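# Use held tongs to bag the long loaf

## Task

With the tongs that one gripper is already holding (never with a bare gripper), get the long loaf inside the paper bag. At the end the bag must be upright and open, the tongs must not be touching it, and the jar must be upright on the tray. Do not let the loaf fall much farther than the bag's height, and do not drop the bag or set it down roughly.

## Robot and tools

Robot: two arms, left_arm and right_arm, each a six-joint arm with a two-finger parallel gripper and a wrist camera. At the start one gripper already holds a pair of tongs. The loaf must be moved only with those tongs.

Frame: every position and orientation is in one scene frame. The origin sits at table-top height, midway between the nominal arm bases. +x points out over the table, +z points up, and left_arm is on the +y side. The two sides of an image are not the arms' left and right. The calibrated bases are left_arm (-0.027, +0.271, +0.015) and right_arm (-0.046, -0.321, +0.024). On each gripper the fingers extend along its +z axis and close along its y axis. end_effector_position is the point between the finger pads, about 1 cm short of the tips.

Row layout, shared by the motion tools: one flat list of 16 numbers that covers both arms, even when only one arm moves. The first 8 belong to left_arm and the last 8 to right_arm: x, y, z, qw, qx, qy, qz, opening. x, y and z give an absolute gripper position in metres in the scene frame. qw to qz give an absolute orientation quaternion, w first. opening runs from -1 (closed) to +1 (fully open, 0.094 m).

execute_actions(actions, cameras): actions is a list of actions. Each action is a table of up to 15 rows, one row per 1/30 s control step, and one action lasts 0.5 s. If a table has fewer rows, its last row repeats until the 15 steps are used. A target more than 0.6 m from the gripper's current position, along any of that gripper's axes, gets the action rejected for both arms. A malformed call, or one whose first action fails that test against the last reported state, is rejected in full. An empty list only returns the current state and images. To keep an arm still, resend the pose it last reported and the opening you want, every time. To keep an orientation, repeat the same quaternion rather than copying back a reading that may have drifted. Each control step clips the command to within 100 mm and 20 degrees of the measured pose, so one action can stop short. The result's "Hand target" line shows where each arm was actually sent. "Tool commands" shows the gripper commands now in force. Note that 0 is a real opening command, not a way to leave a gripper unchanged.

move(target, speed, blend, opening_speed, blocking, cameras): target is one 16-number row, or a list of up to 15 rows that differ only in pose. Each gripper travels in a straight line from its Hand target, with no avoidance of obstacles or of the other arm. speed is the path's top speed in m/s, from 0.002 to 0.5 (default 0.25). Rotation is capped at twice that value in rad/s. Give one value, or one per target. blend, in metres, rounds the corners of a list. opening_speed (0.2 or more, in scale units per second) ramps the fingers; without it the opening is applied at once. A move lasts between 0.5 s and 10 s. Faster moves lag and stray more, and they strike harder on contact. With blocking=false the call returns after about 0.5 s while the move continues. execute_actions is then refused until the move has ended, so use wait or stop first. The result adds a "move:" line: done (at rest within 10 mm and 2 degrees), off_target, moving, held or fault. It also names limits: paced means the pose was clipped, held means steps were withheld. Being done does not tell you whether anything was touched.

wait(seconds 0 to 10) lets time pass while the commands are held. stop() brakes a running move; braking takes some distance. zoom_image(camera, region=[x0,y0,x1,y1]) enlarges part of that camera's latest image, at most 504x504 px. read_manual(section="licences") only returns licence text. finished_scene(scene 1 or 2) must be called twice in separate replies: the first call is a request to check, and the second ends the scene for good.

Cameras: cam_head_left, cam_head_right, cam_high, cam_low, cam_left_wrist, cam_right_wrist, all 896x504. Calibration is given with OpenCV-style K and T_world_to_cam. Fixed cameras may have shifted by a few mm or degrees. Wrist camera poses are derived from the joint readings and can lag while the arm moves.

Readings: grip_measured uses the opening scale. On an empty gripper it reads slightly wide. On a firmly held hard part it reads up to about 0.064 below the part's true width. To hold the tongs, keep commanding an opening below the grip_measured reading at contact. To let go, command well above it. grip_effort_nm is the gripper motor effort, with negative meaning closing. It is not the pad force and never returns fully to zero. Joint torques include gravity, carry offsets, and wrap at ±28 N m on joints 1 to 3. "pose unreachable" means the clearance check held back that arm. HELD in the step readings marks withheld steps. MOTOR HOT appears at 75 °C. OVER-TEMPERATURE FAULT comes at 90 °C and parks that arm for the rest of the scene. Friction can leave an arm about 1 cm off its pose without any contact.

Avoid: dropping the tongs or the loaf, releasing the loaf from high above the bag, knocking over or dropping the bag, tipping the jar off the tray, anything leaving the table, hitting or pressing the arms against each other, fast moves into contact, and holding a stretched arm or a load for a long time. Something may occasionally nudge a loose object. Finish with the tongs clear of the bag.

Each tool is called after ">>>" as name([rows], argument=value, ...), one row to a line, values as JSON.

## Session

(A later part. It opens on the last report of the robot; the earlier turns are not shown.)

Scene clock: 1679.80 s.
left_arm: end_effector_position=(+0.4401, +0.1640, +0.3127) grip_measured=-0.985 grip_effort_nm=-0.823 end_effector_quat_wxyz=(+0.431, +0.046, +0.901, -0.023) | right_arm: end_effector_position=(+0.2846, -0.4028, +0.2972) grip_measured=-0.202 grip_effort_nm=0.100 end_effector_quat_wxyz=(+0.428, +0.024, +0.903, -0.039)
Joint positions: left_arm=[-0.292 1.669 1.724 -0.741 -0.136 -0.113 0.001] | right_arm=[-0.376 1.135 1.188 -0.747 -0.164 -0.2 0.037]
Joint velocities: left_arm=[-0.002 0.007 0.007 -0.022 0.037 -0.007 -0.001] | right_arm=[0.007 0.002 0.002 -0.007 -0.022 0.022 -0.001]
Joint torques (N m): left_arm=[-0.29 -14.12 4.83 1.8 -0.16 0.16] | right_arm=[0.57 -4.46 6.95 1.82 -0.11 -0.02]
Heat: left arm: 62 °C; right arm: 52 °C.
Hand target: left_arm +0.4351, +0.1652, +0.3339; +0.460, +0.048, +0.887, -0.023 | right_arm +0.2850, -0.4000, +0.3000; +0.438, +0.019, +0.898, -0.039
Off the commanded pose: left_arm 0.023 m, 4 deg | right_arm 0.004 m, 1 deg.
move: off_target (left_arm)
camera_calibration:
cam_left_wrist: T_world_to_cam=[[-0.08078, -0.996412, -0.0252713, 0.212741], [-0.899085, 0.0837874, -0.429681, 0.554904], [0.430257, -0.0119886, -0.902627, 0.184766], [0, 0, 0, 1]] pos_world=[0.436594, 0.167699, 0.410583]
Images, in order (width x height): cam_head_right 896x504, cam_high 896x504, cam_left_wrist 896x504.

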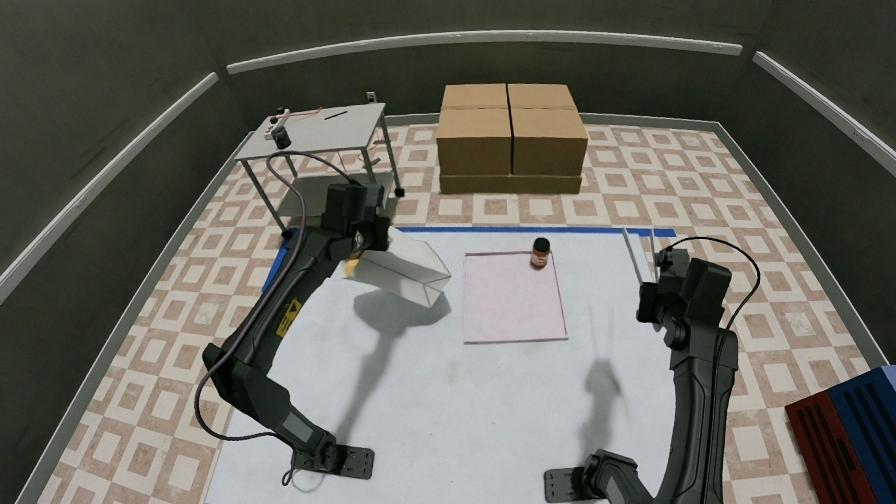

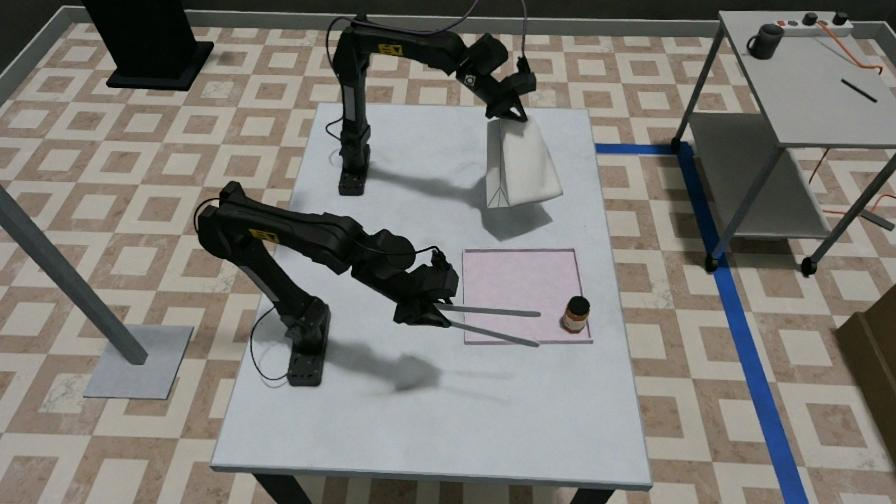

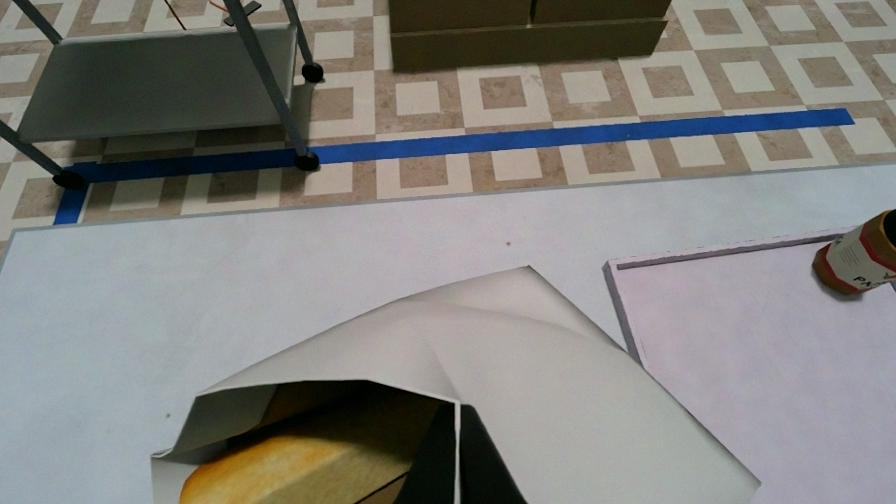

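>>> move([
  [0.435, 0.285, 0.335, 0.4611, 0.0464, 0.8858, -0.0241, -1.0, 0.285, -0.40, 0.30, 0.4378, 0.0191, 0.8982, -0.0392, -0.2],
  [0.435, 0.29, 0.292, 0.4611, 0.0464, 0.8858, -0.0241, -1.0, 0.285, -0.40, 0.30, 0.4378, 0.0191, 0.8982, -0.0392, -0.2],
], speed=0.07, blend=0.02, cameras=["cam_left_wrist", "cam_head_right", "cam_high"])

>>> zoom_image(camera="cam_head_right", region=[280, 190, 480, 325])

>>> zoom_image(camera="cam_high", region=[440, 60, 640, 240])

Scene clock: 1697.70 s.
left_arm: end_effector_position=(+0.4383, +0.2890, +0.2802) grip_measured=-0.985 grip_effort_nm=-0.818 end_effector_quat_wxyz=(+0.444, +0.040, +0.895, -0.026) | right_arm: end_effector_position=(+0.2846, -0.4028, +0.2972) grip_measured=-0.202 grip_effort_nm=0.110 end_effector_quat_wxyz=(+0.428, +0.024, +0.903, -0.039)
Joint positions: left_arm=[0.083 1.57 1.464 -0.553 0.16 0.108 0.001] | right_arm=[-0.376 1.135 1.188 -0.747 -0.164 -0.2 0.037]
Joint velocities: left_arm=[-0.007 -0.017 -0.012 0.022 -0.051 -0.022 0.001] | right_arm=[-0.007 0.002 -0.002 -0.007 -0.095 -0.007 0.001]
Joint torques (N m): left_arm=[0.39 -12.01 4.85 1.78 0.14 0.14] | right_arm=[0.58 -4.46 6.95 1.82 -0.11 -0.02]
Heat: left arm: 61 °C; right arm: 52 °C.
Hand target: left_arm +0.4341, +0.2892, +0.2924; +0.462, +0.047, +0.885, -0.024 | right_arm +0.2849, -0.4000, +0.3000; +0.438, +0.019, +0.898, -0.039
Off the commanded pose: left_arm 0.012 m, 2 deg | right_arm 0.004 m, 1 deg.
move: off_target (left_arm)
camera_calibration:
cam_left_wrist: T_world_to_cam=[[-0.0733053, -0.997197, -0.0149883, 0.330373], [-0.886774, 0.0720501, -0.456553, 0.534344], [0.456354, -0.0201766, -0.88957, 0.144988], [0, 0, 0, 1]] pos_world=[0.431895, 0.293873, 0.377885]
Images, in order (width x height): cam_head_right 896x504, cam_high 896x504, cam_left_wrist 896x504.

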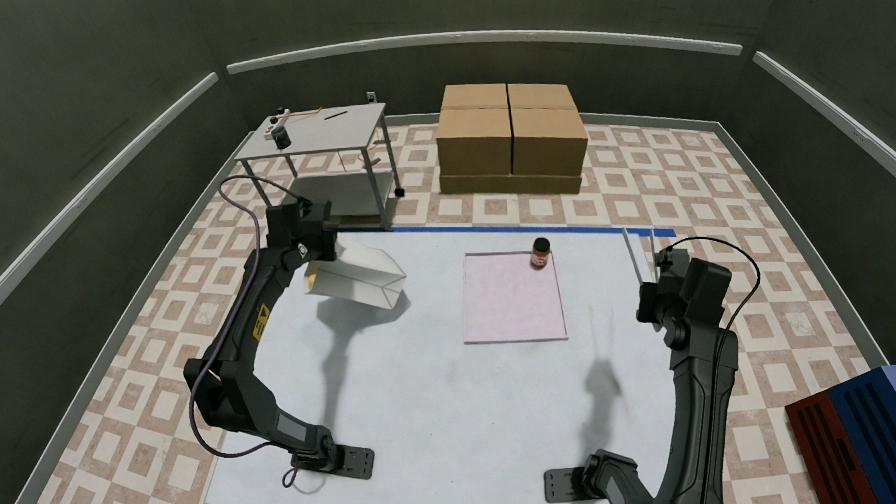

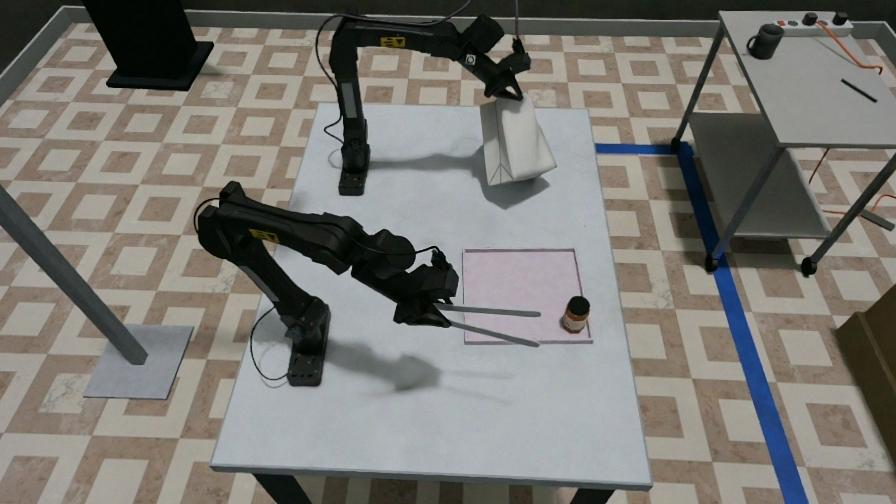

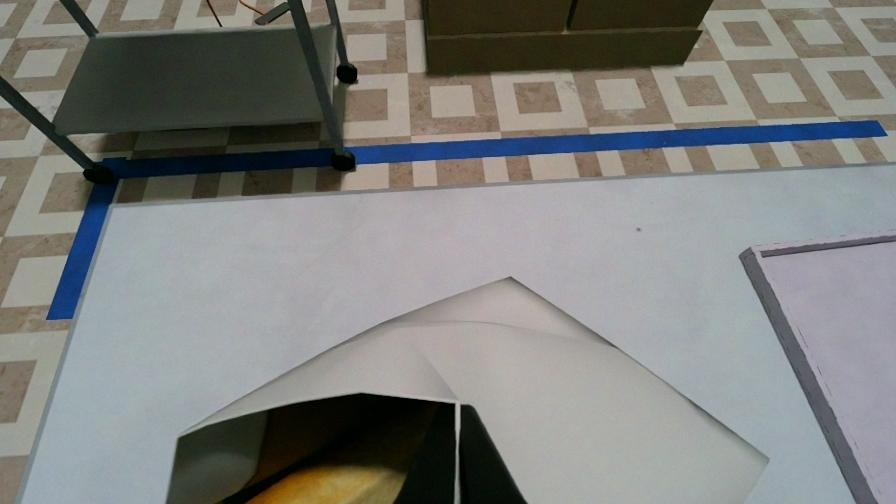

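Scaled by 2.520.

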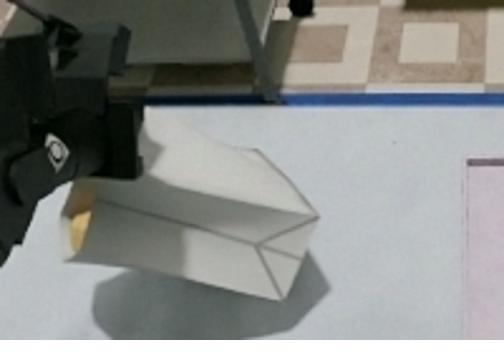

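Scaled by 2.520.

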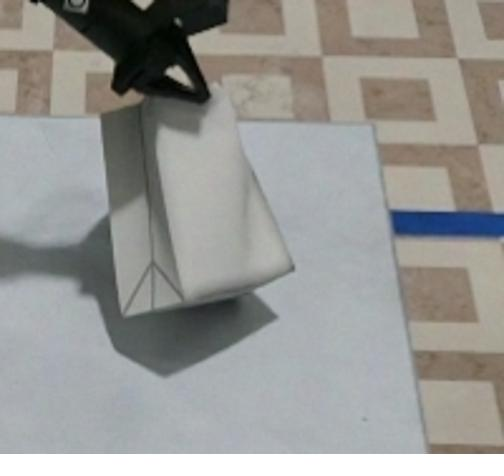

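>>> move([
  [0.435, 0.285, 0.258, 0.4611, 0.0464, 0.8858, -0.0241, -1.0, 0.285, -0.40, 0.30, 0.4378, 0.0191, 0.8982, -0.0392, -0.2],
  [0.437, 0.245, 0.250, 0.4611, 0.0464, 0.8858, -0.0241, -1.0, 0.285, -0.40, 0.30, 0.4378, 0.0191, 0.8982, -0.0392, -0.2],
], speed=0.05, blend=0.01, cameras=["cam_left_wrist", "cam_head_right", "cam_high"])

>>> zoom_image(camera="cam_head_right", region=[280, 190, 480, 325])

>>> zoom_image(camera="cam_high", region=[440, 60, 640, 240])

Scene clock: 1723.17 s.
left_arm: end_effector_position=(+0.4420, +0.2465, +0.2470) grip_measured=-0.985 grip_effort_nm=-0.823 end_effector_quat_wxyz=(+0.455, +0.050, +0.889, -0.021) | right_arm: end_effector_position=(+0.2846, -0.4028, +0.2972) grip_measured=-0.202 grip_effort_nm=0.100 end_effector_quat_wxyz=(+0.428, +0.024, +0.903, -0.039)
Joint positions: left_arm=[-0.048 1.555 1.297 -0.368 0.057 0.051 0.001] | right_arm=[-0.376 1.135 1.188 -0.747 -0.164 -0.2 0.037]
Joint velocities: left_arm=[0.007 -0.012 0.002 -0.007 -0.051 -0.066 -0.001] | right_arm=[-0.012 -0.012 -0.017 -0.037 -0.037 0.051 0.001]
Joint torques (N m): left_arm=[-0.18 -10.74 4.85 1.72 0.02 -0.08] | right_arm=[0.59 -4.46 6.97 1.82 -0.11 -0.02]
Heat: left arm: 57 °C; right arm: 53 °C.
Hand target: left_arm +0.4380, +0.2451, +0.2497; +0.460, +0.047, +0.886, -0.024 | right_arm +0.2850, -0.4000, +0.3000; +0.438, +0.019, +0.898, -0.039
Off the commanded pose: left_arm 0.006 m, 1 deg | right_arm 0.004 m, 1 deg.
move: done
camera_calibration:
cam_left_wrist: T_world_to_cam=[[-0.0865485, -0.995672, -0.0338614, 0.297851], [-0.873823, 0.0921933, -0.477424, 0.51997], [0.47848, -0.0117315, -0.87802, 0.0981351], [0, 0, 0, 1]] pos_world=[0.433185, 0.249776, 0.344497]
Images, in order (width x height): cam_head_right 896x504, cam_high 896x504, cam_left_wrist 896x504.

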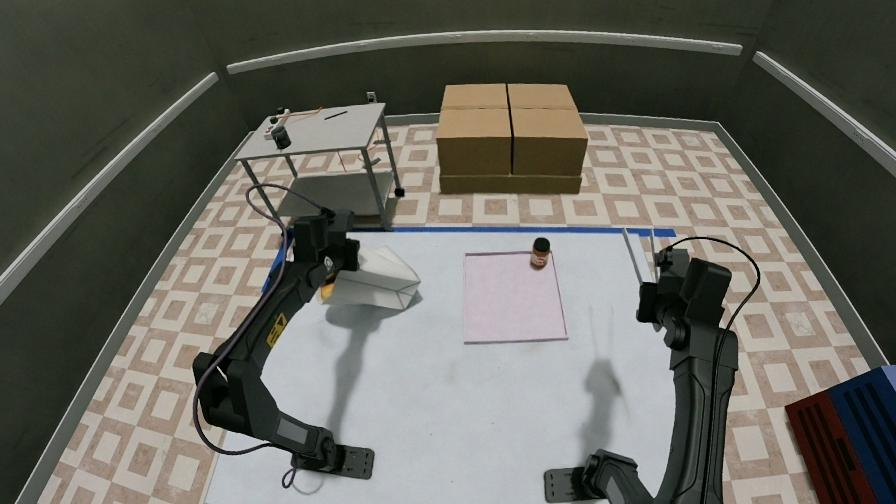

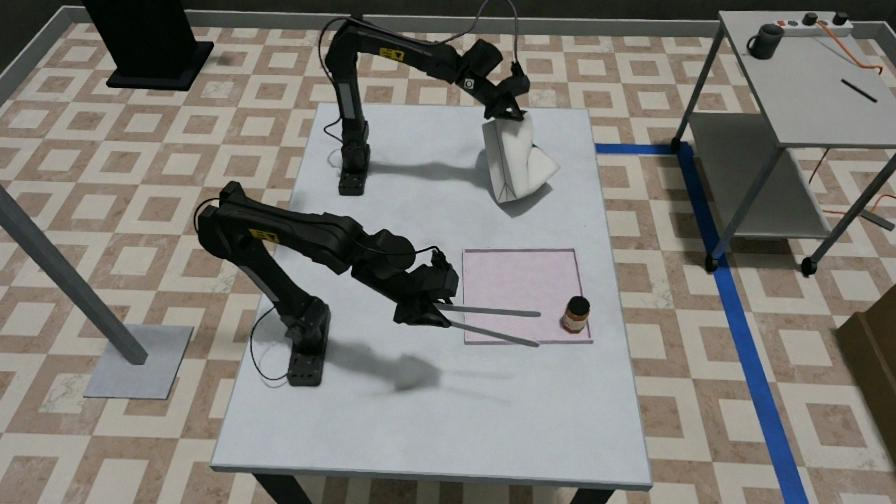

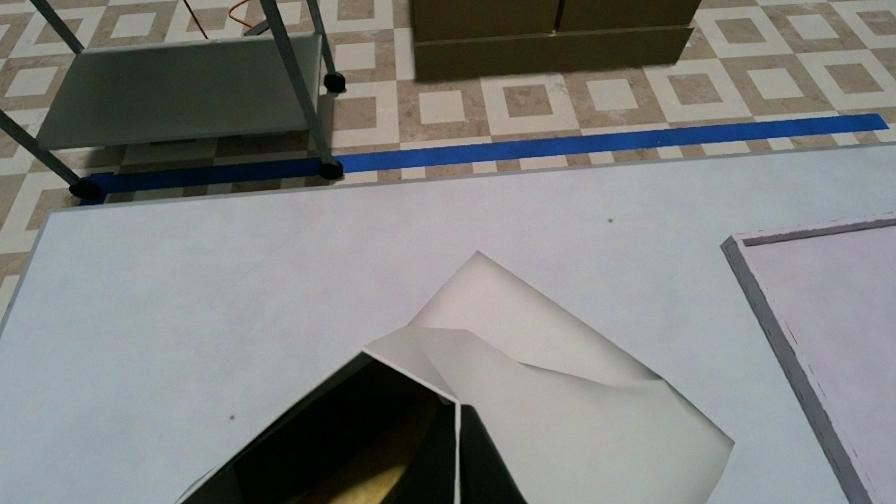

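Scaled by 2.520.

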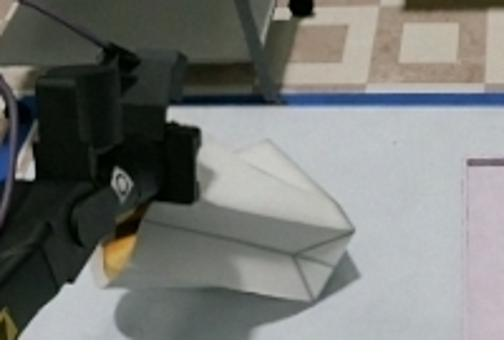

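Scaled by 2.520.

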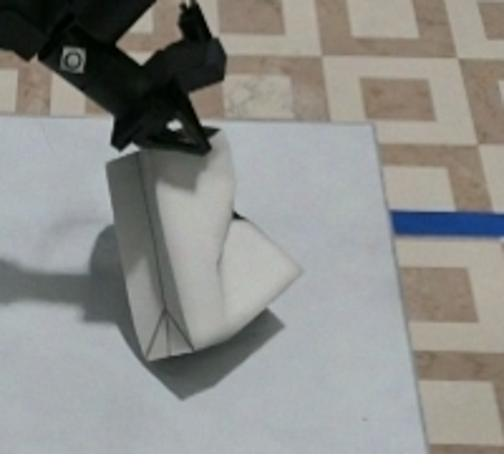

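>>> move([
  [0.436, 0.255, 0.30, 0.4611, 0.0464, 0.8858, -0.0241, -1.0, 0.285, -0.40, 0.30, 0.4378, 0.0191, 0.8982, -0.0392, -0.2],
  [0.435, 0.255, 0.345, 0.4611, 0.0464, 0.8858, -0.0241, -1.0, 0.285, -0.40, 0.30, 0.4378, 0.0191, 0.8982, -0.0392, -0.2],
], speed=0.06, blend=0.01, cameras=["cam_left_wrist", "cam_head_right", "cam_high"])

>>> zoom_image(camera="cam_head_right", region=[280, 190, 480, 325])

>>> zoom_image(camera="cam_high", region=[440, 60, 640, 240])

Scene clock: 1809.13 s.
left_arm: end_effector_position=(+0.4282, +0.2533, +0.3336) grip_measured=-0.985 grip_effort_nm=-0.818 end_effector_quat_wxyz=(+0.449, +0.045, +0.892, -0.025) | right_arm: end_effector_position=(+0.2846, -0.4028, +0.2972) grip_measured=-0.202 grip_effort_nm=0.100 end_effector_quat_wxyz=(+0.428, +0.024, +0.903, -0.039)
Joint positions: left_arm=[-0.027 1.565 1.668 -0.743 0.075 0.05 0.001] | right_arm=[-0.376 1.135 1.188 -0.747 -0.164 -0.2 0.037]
Joint velocities: left_arm=[-0.002 -0.012 -0.007 -0.007 -0.007 -0.007 0] | right_arm=[-0.007 -0.022 -0.002 -0.022 -0.125 -0.066 -0.001]
Joint torques (N m): left_arm=[0.65 -7.15 8.69 1.61 0.1 0.05] | right_arm=[0.58 -4.46 6.95 1.82 -0.11 -0.02]
Heat: left arm: 49 °C; right arm: 53 °C.
Hand target: left_arm +0.4335, +0.2548, +0.3446; +0.461, +0.046, +0.886, -0.024 | right_arm +0.2849, -0.4000, +0.3000; +0.438, +0.019, +0.898, -0.039
Off the commanded pose: left_arm 0.013 m, 2 deg | right_arm 0.004 m, 1 deg.
move: off_target (left_arm)
camera_calibration:
cam_left_wrist: T_world_to_cam=[[-0.0799979, -0.996556, -0.0218092, 0.29979], [-0.881228, 0.0809318, -0.465712, 0.550808], [0.465874, -0.0180371, -0.884667, 0.190119], [0, 0, 0, 1]] pos_world=[0.420798, 0.257609, 0.431248]
Images, in order (width x height): cam_head_right 896x504, cam_high 896x504, cam_left_wrist 896x504.

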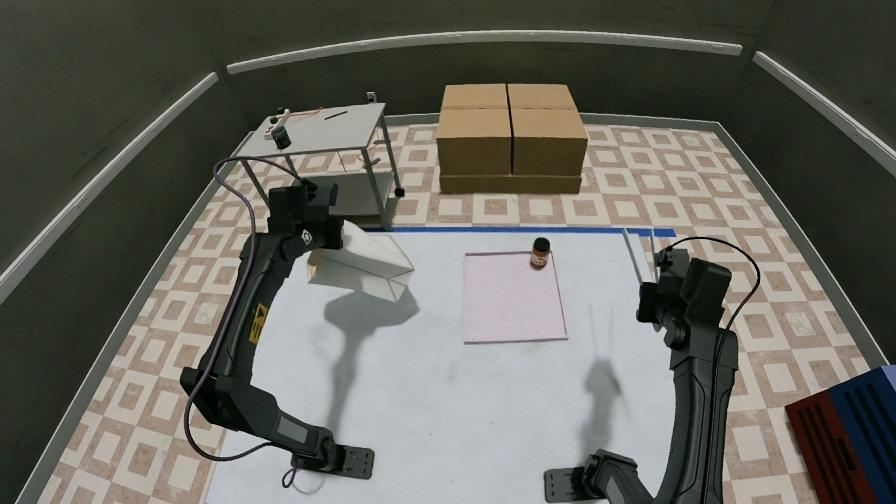

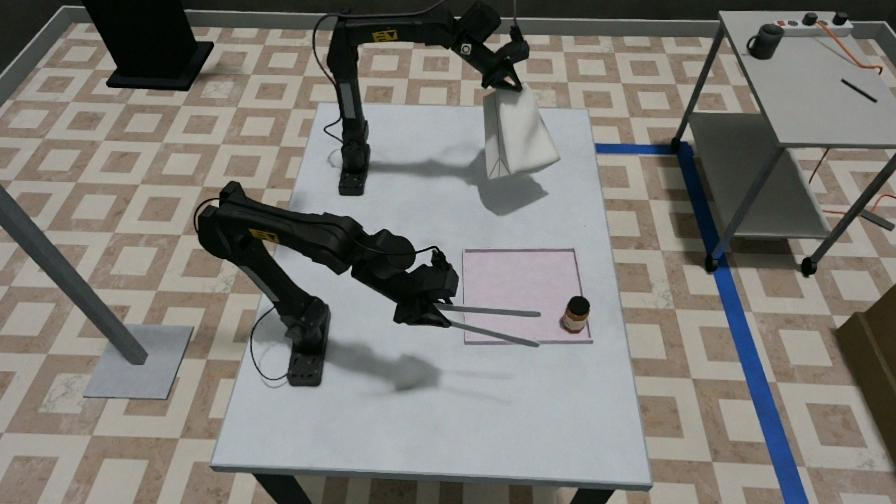

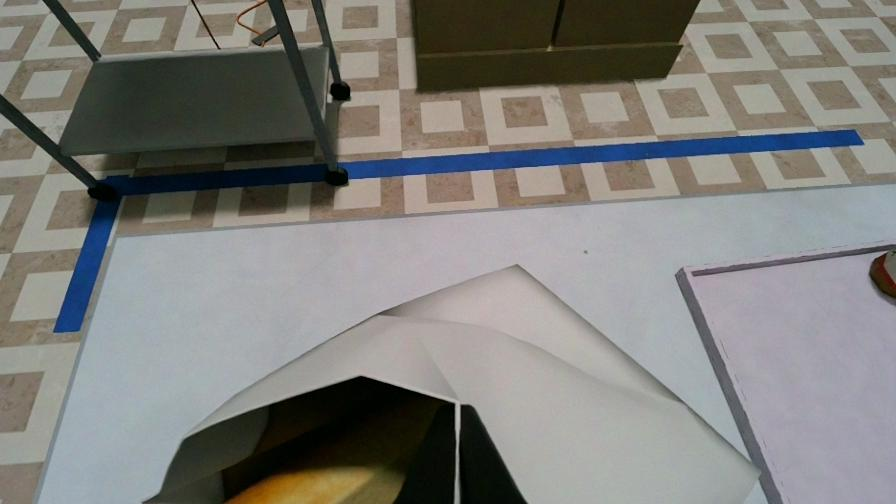

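Scaled by 2.520.

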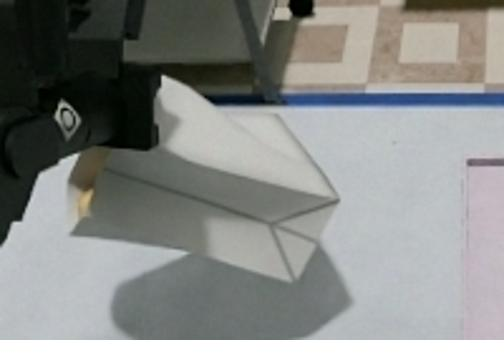

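Scaled by 2.520.

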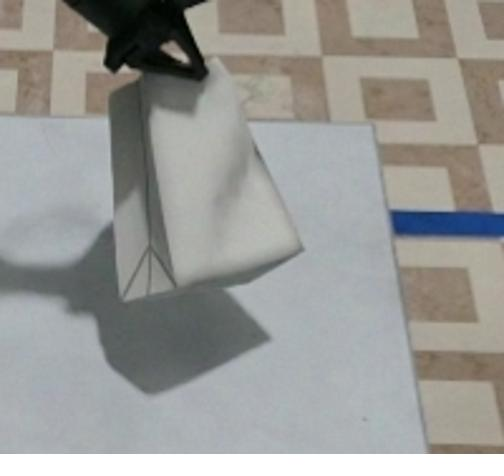

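>>> move([
  [0.45, 0.25, 0.35, 0.3338, -0.4210, 0.8261, 0.1701, -1.0, 0.285, -0.40, 0.30, 0.4378, 0.0191, 0.8982, -0.0392, -0.2],
], speed=0.1, cameras=["cam_left_wrist", "cam_head_right", "cam_high"])

>>> zoom_image(camera="cam_head_right", region=[280, 170, 480, 325])

>>> zoom_image(camera="cam_high", region=[440, 40, 640, 220])

Scene clock: 1830.70 s.
left_arm: end_effector_position=(+0.4460, +0.2513, +0.3495) grip_measured=-0.985 grip_effort_nm=-0.818 end_effector_quat_wxyz=(+0.399, -0.386, +0.822, +0.123) | right_arm: end_effector_position=(+0.2846, -0.4028, +0.2972) grip_measured=-0.202 grip_effort_nm=0.105 end_effector_quat_wxyz=(+0.428, +0.024, +0.903, -0.039)
Joint positions: left_arm=[-0.306 2.194 2.738 -1.574 -0.708 -0.966 0.001] | right_arm=[-0.376 1.135 1.188 -0.747 -0.164 -0.2 0.037]
Joint velocities: left_arm=[-0.002 -0.002 -0.002 -0.037 0.022 -0.022 0] | right_arm=[0.002 0.022 -0.012 0.037 -0.022 0.022 0.001]
Joint torques (N m): left_arm=[-0.58 -10.3 6.49 0.97 -0.68 -0.11] | right_arm=[0.57 -4.46 6.95 1.82 -0.11 -0.02]
Heat: left arm: 49 °C; right arm: 53 °C.
Hand target: left_arm +0.4493, +0.2517, +0.3480; +0.405, -0.389, +0.817, +0.133 | right_arm +0.2849, -0.4000, +0.3000; +0.438, +0.019, +0.898, -0.039
Off the commanded pose: left_arm 0.004 m, 10 deg | right_arm 0.004 m, 1 deg.
joint sent to its limit (left arm) — joint 4 (wrist pitch), lower limit. The joint targets are off in orientation, not in position.
move: off_target (left_arm)
camera_calibration:
cam_left_wrist: T_world_to_cam=[[0.748382, -0.658579, 0.0787328, -0.19001], [-0.583285, -0.709992, -0.394576, 0.61503], [0.315759, 0.249369, -0.915484, 0.206383], [0, 0, 0, 1]] pos_world=[0.435771, 0.260065, 0.446576]
Images, in order (width x height): cam_head_right 896x504, cam_high 896x504, cam_left_wrist 896x504.

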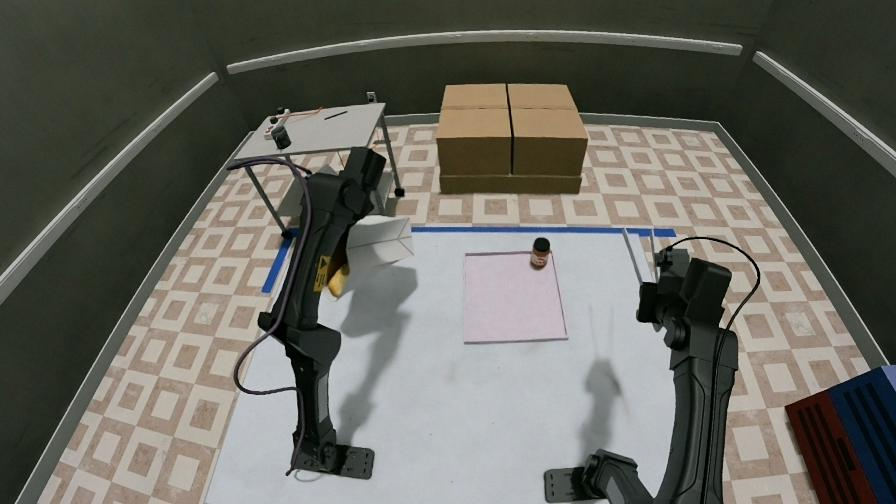

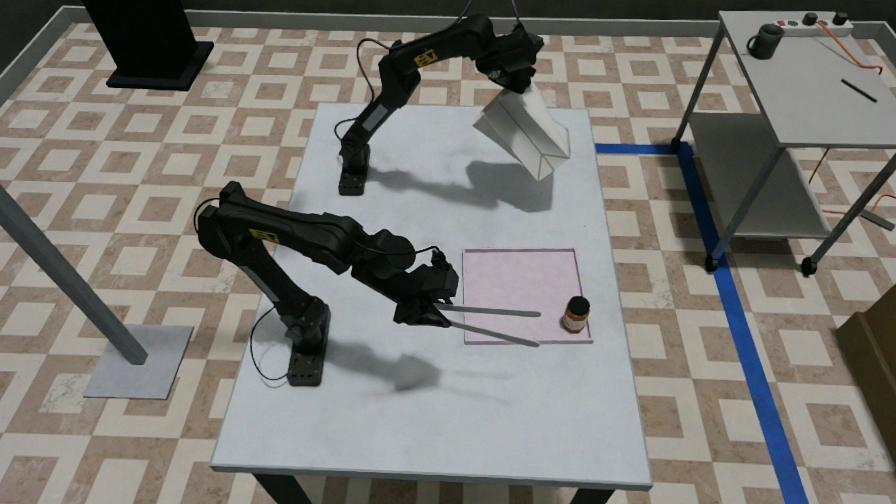

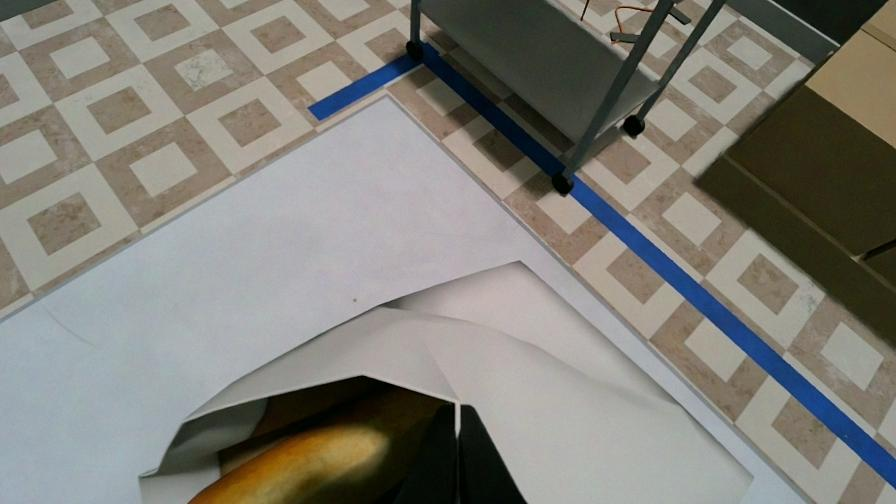

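Scaled by 2.520.

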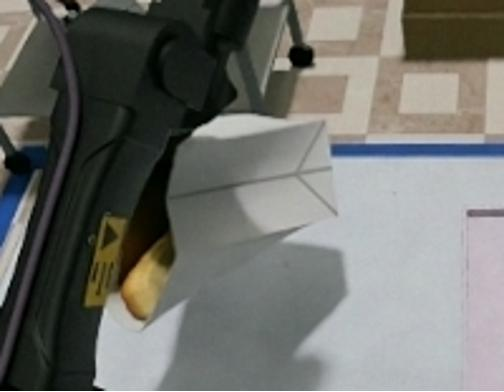

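Scaled by 2.520.

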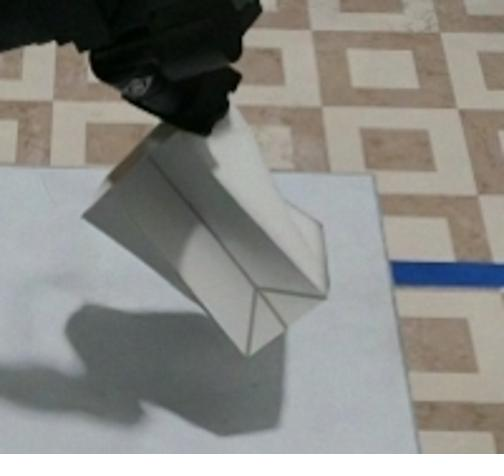

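>>> move([
  [0.515, 0.215, 0.31, 0.4313, -0.4930, 0.7539, -0.0495, -1.0, 0.285, -0.40, 0.30, 0.4378, 0.0191, 0.8982, -0.0392, -0.2],
  [0.515, 0.215, 0.265, 0.4694, -0.5167, 0.6981, -0.1590, -1.0, 0.285, -0.40, 0.30, 0.4378, 0.0191, 0.8982, -0.0392, -0.2],
], speed=0.08, blend=0.01, cameras=["cam_left_wrist", "cam_head_right", "cam_high"])

>>> zoom_image(camera="cam_head_right", region=[280, 170, 480, 325])

>>> zoom_image(camera="cam_high", region=[440, 40, 640, 220])

Scene clock: 1849.53 s.
left_arm: end_effector_position=(+0.5230, +0.2105, +0.2440) grip_measured=-0.986 grip_effort_nm=-0.818 end_effector_quat_wxyz=(+0.457, -0.511, +0.714, -0.142) | right_arm: end_effector_position=(+0.2846, -0.4028, +0.2972) grip_measured=-0.202 grip_effort_nm=0.095 end_effector_quat_wxyz=(+0.428, +0.024, +0.903, -0.039)
Joint positions: left_arm=[-0.275 1.933 1.707 -0.432 -0.478 -1.264 0.001] | right_arm=[-0.376 1.135 1.188 -0.747 -0.164 -0.2 0.037]
Joint velocities: left_arm=[0.007 0.017 0.007 0.037 0.007 -0.007 -0.001] | right_arm=[-0.012 0.007 0.007 0.007 -0.022 0.007 -0.001]
Joint torques (N m): left_arm=[0.53 -17.7 4.98 1.65 -0.21 -0.05] | right_arm=[0.57 -4.45 6.97 1.82 -0.11 -0.02]
Heat: left arm: 55 °C; right arm: 53 °C.
Hand target: left_arm +0.5174, +0.2151, +0.2658; +0.471, -0.514, +0.699, -0.158 | right_arm +0.2850, -0.4000, +0.3000; +0.438, +0.019, +0.898, -0.039
Off the commanded pose: left_arm 0.023 m, 3 deg | right_arm 0.004 m, 1 deg.
move: off_target (left_arm)
camera_calibration:
cam_left_wrist: T_world_to_cam=[[0.625922, -0.435573, 0.646914, -0.387646], [-0.396455, -0.892034, -0.217024, 0.486602], [0.671599, -0.120632, -0.731029, -0.0576063], [0, 0, 0, 1]] pos_world=[0.47424, 0.258268, 0.314266]
Images, in order (width x height): cam_head_right 896x504, cam_high 896x504, cam_left_wrist 896x504.

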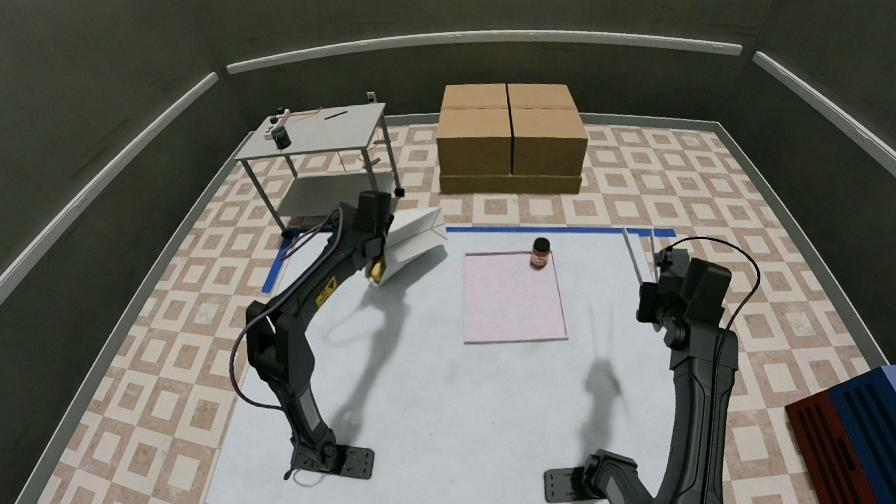

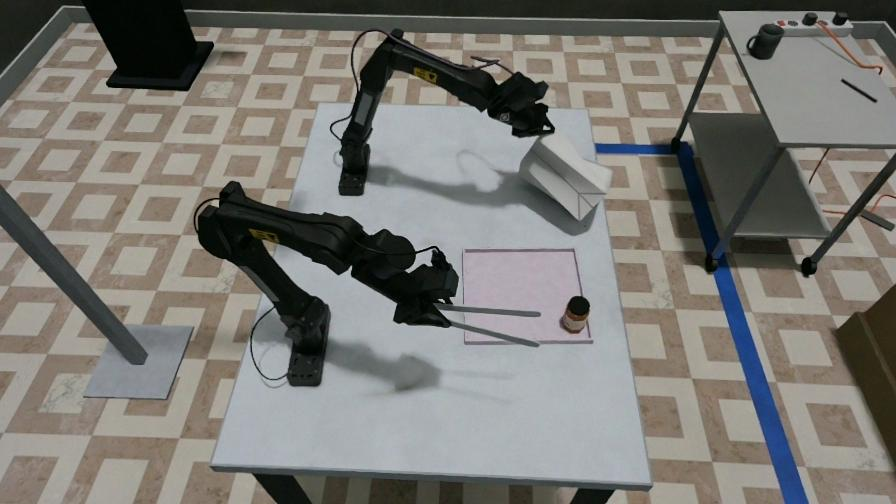

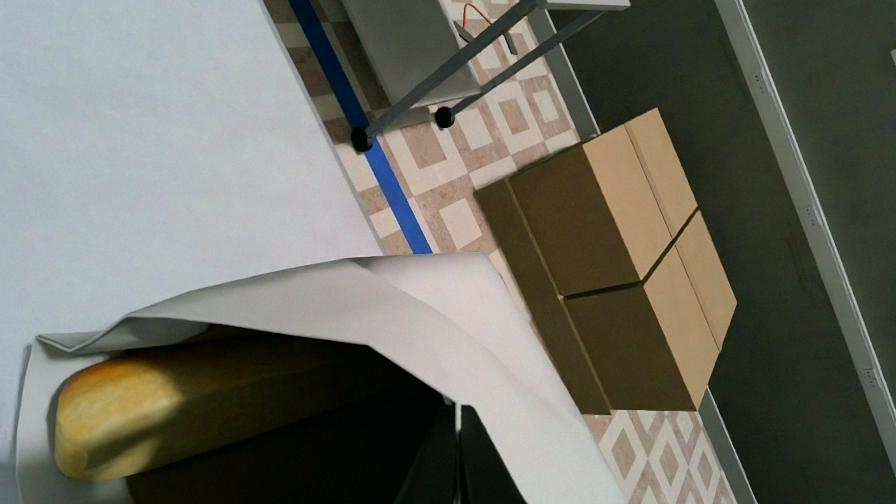

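Scaled by 2.520.

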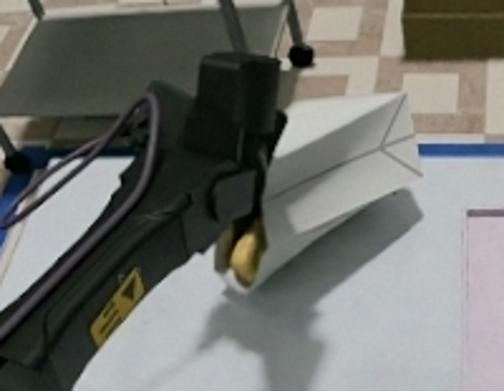

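Scaled by 2.520.

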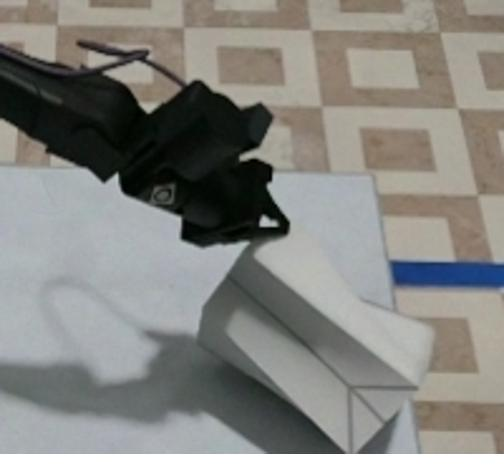

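>>> move([
  [0.455, 0.235, 0.270, 0.4995, -0.5315, 0.6303, -0.2658, -1.0, 0.285, -0.40, 0.30, 0.4378, 0.0191, 0.8982, -0.0392, -0.2],
  [0.425, 0.262, 0.21, 0.5212, -0.5372, 0.5518, -0.3680, -1.0, 0.285, -0.40, 0.30, 0.4378, 0.0191, 0.8982, -0.0392, -0.2],
], speed=0.06, blend=0.01, cameras=["cam_left_wrist", "cam_head_right", "cam_high"])

>>> zoom_image(camera="cam_head_right", region=[280, 170, 480, 325])

>>> zoom_image(camera="cam_high", region=[440, 40, 640, 220])

Scene clock: 1870.60 s.
left_arm: end_effector_position=(+0.4295, +0.2573, +0.2076) grip_measured=-0.986 grip_effort_nm=-0.813 end_effector_quat_wxyz=(+0.520, -0.534, +0.559, -0.364) | right_arm: end_effector_position=(+0.2846, -0.4028, +0.2972) grip_measured=-0.202 grip_effort_nm=0.105 end_effector_quat_wxyz=(+0.428, +0.024, +0.903, -0.039)
Joint positions: left_arm=[-0.16 1.523 0.695 0.623 -0.292 -1.433 0.001] | right_arm=[-0.376 1.135 1.188 -0.747 -0.164 -0.2 0.037]
Joint velocities: left_arm=[0.002 0.012 0.007 -0.051 0.066 -0.022 -0.001] | right_arm=[-0.007 -0.007 0.012 0.051 0.037 -0.095 -0.001]
Joint torques (N m): left_arm=[0.49 -8.61 4.37 1.91 0 0.05] | right_arm=[0.58 -4.45 6.95 1.82 -0.11 -0.02]
Heat: left arm: 56 °C; right arm: 53 °C.
Hand target: left_arm +0.4261, +0.2602, +0.2097; +0.523, -0.535, +0.553, -0.367 | right_arm +0.2850, -0.4000, +0.3000; +0.438, +0.019, +0.898, -0.039
Off the commanded pose: left_arm 0.007 m, 1 deg | right_arm 0.004 m, 1 deg.
move: done
camera_calibration:
cam_left_wrist: T_world_to_cam=[[0.25257, -0.167818, 0.952914, -0.257296], [-0.318362, -0.944421, -0.0819406, 0.435318], [0.913704, -0.282676, -0.291959, -0.169181], [0, 0, 0, 1]] pos_world=[0.358155, 0.320121, 0.231458]
Images, in order (width x height): cam_head_right 896x504, cam_high 896x504, cam_left_wrist 896x504.

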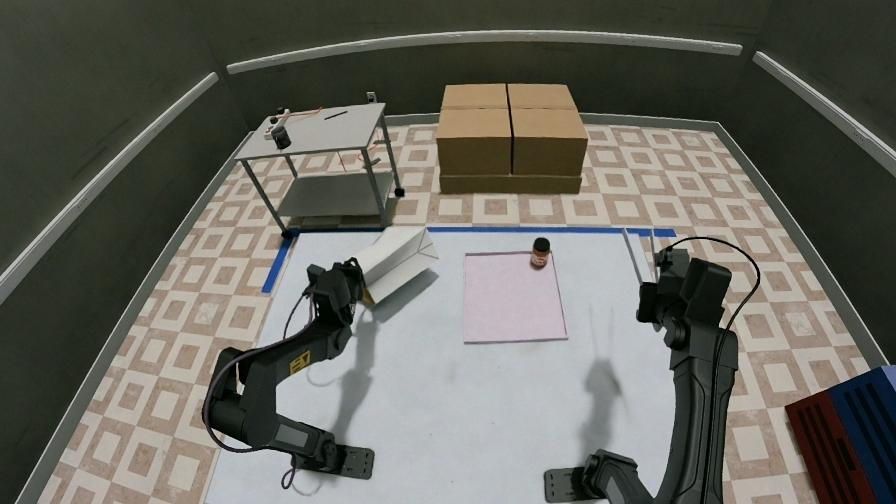

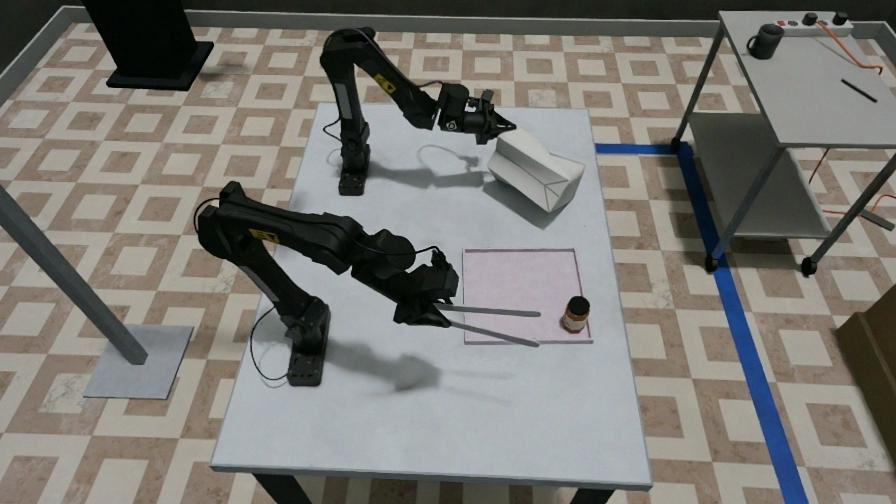

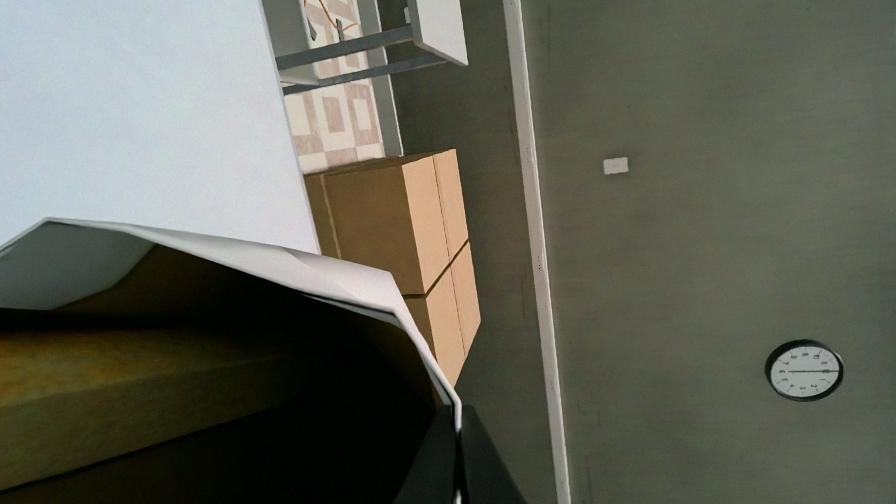

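Scaled by 2.520.

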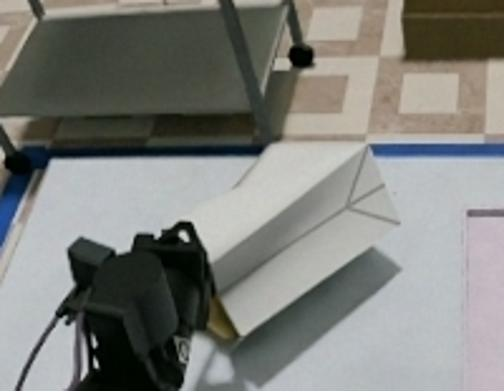

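Scaled by 2.520.

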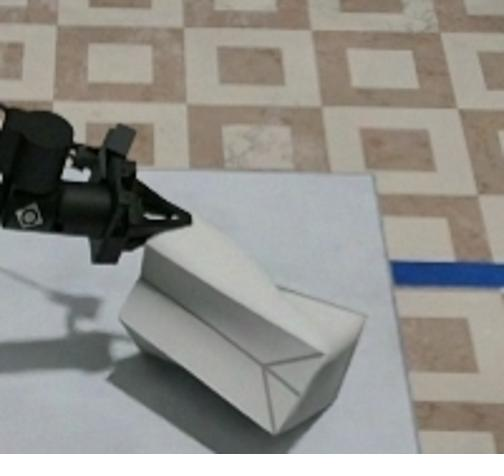

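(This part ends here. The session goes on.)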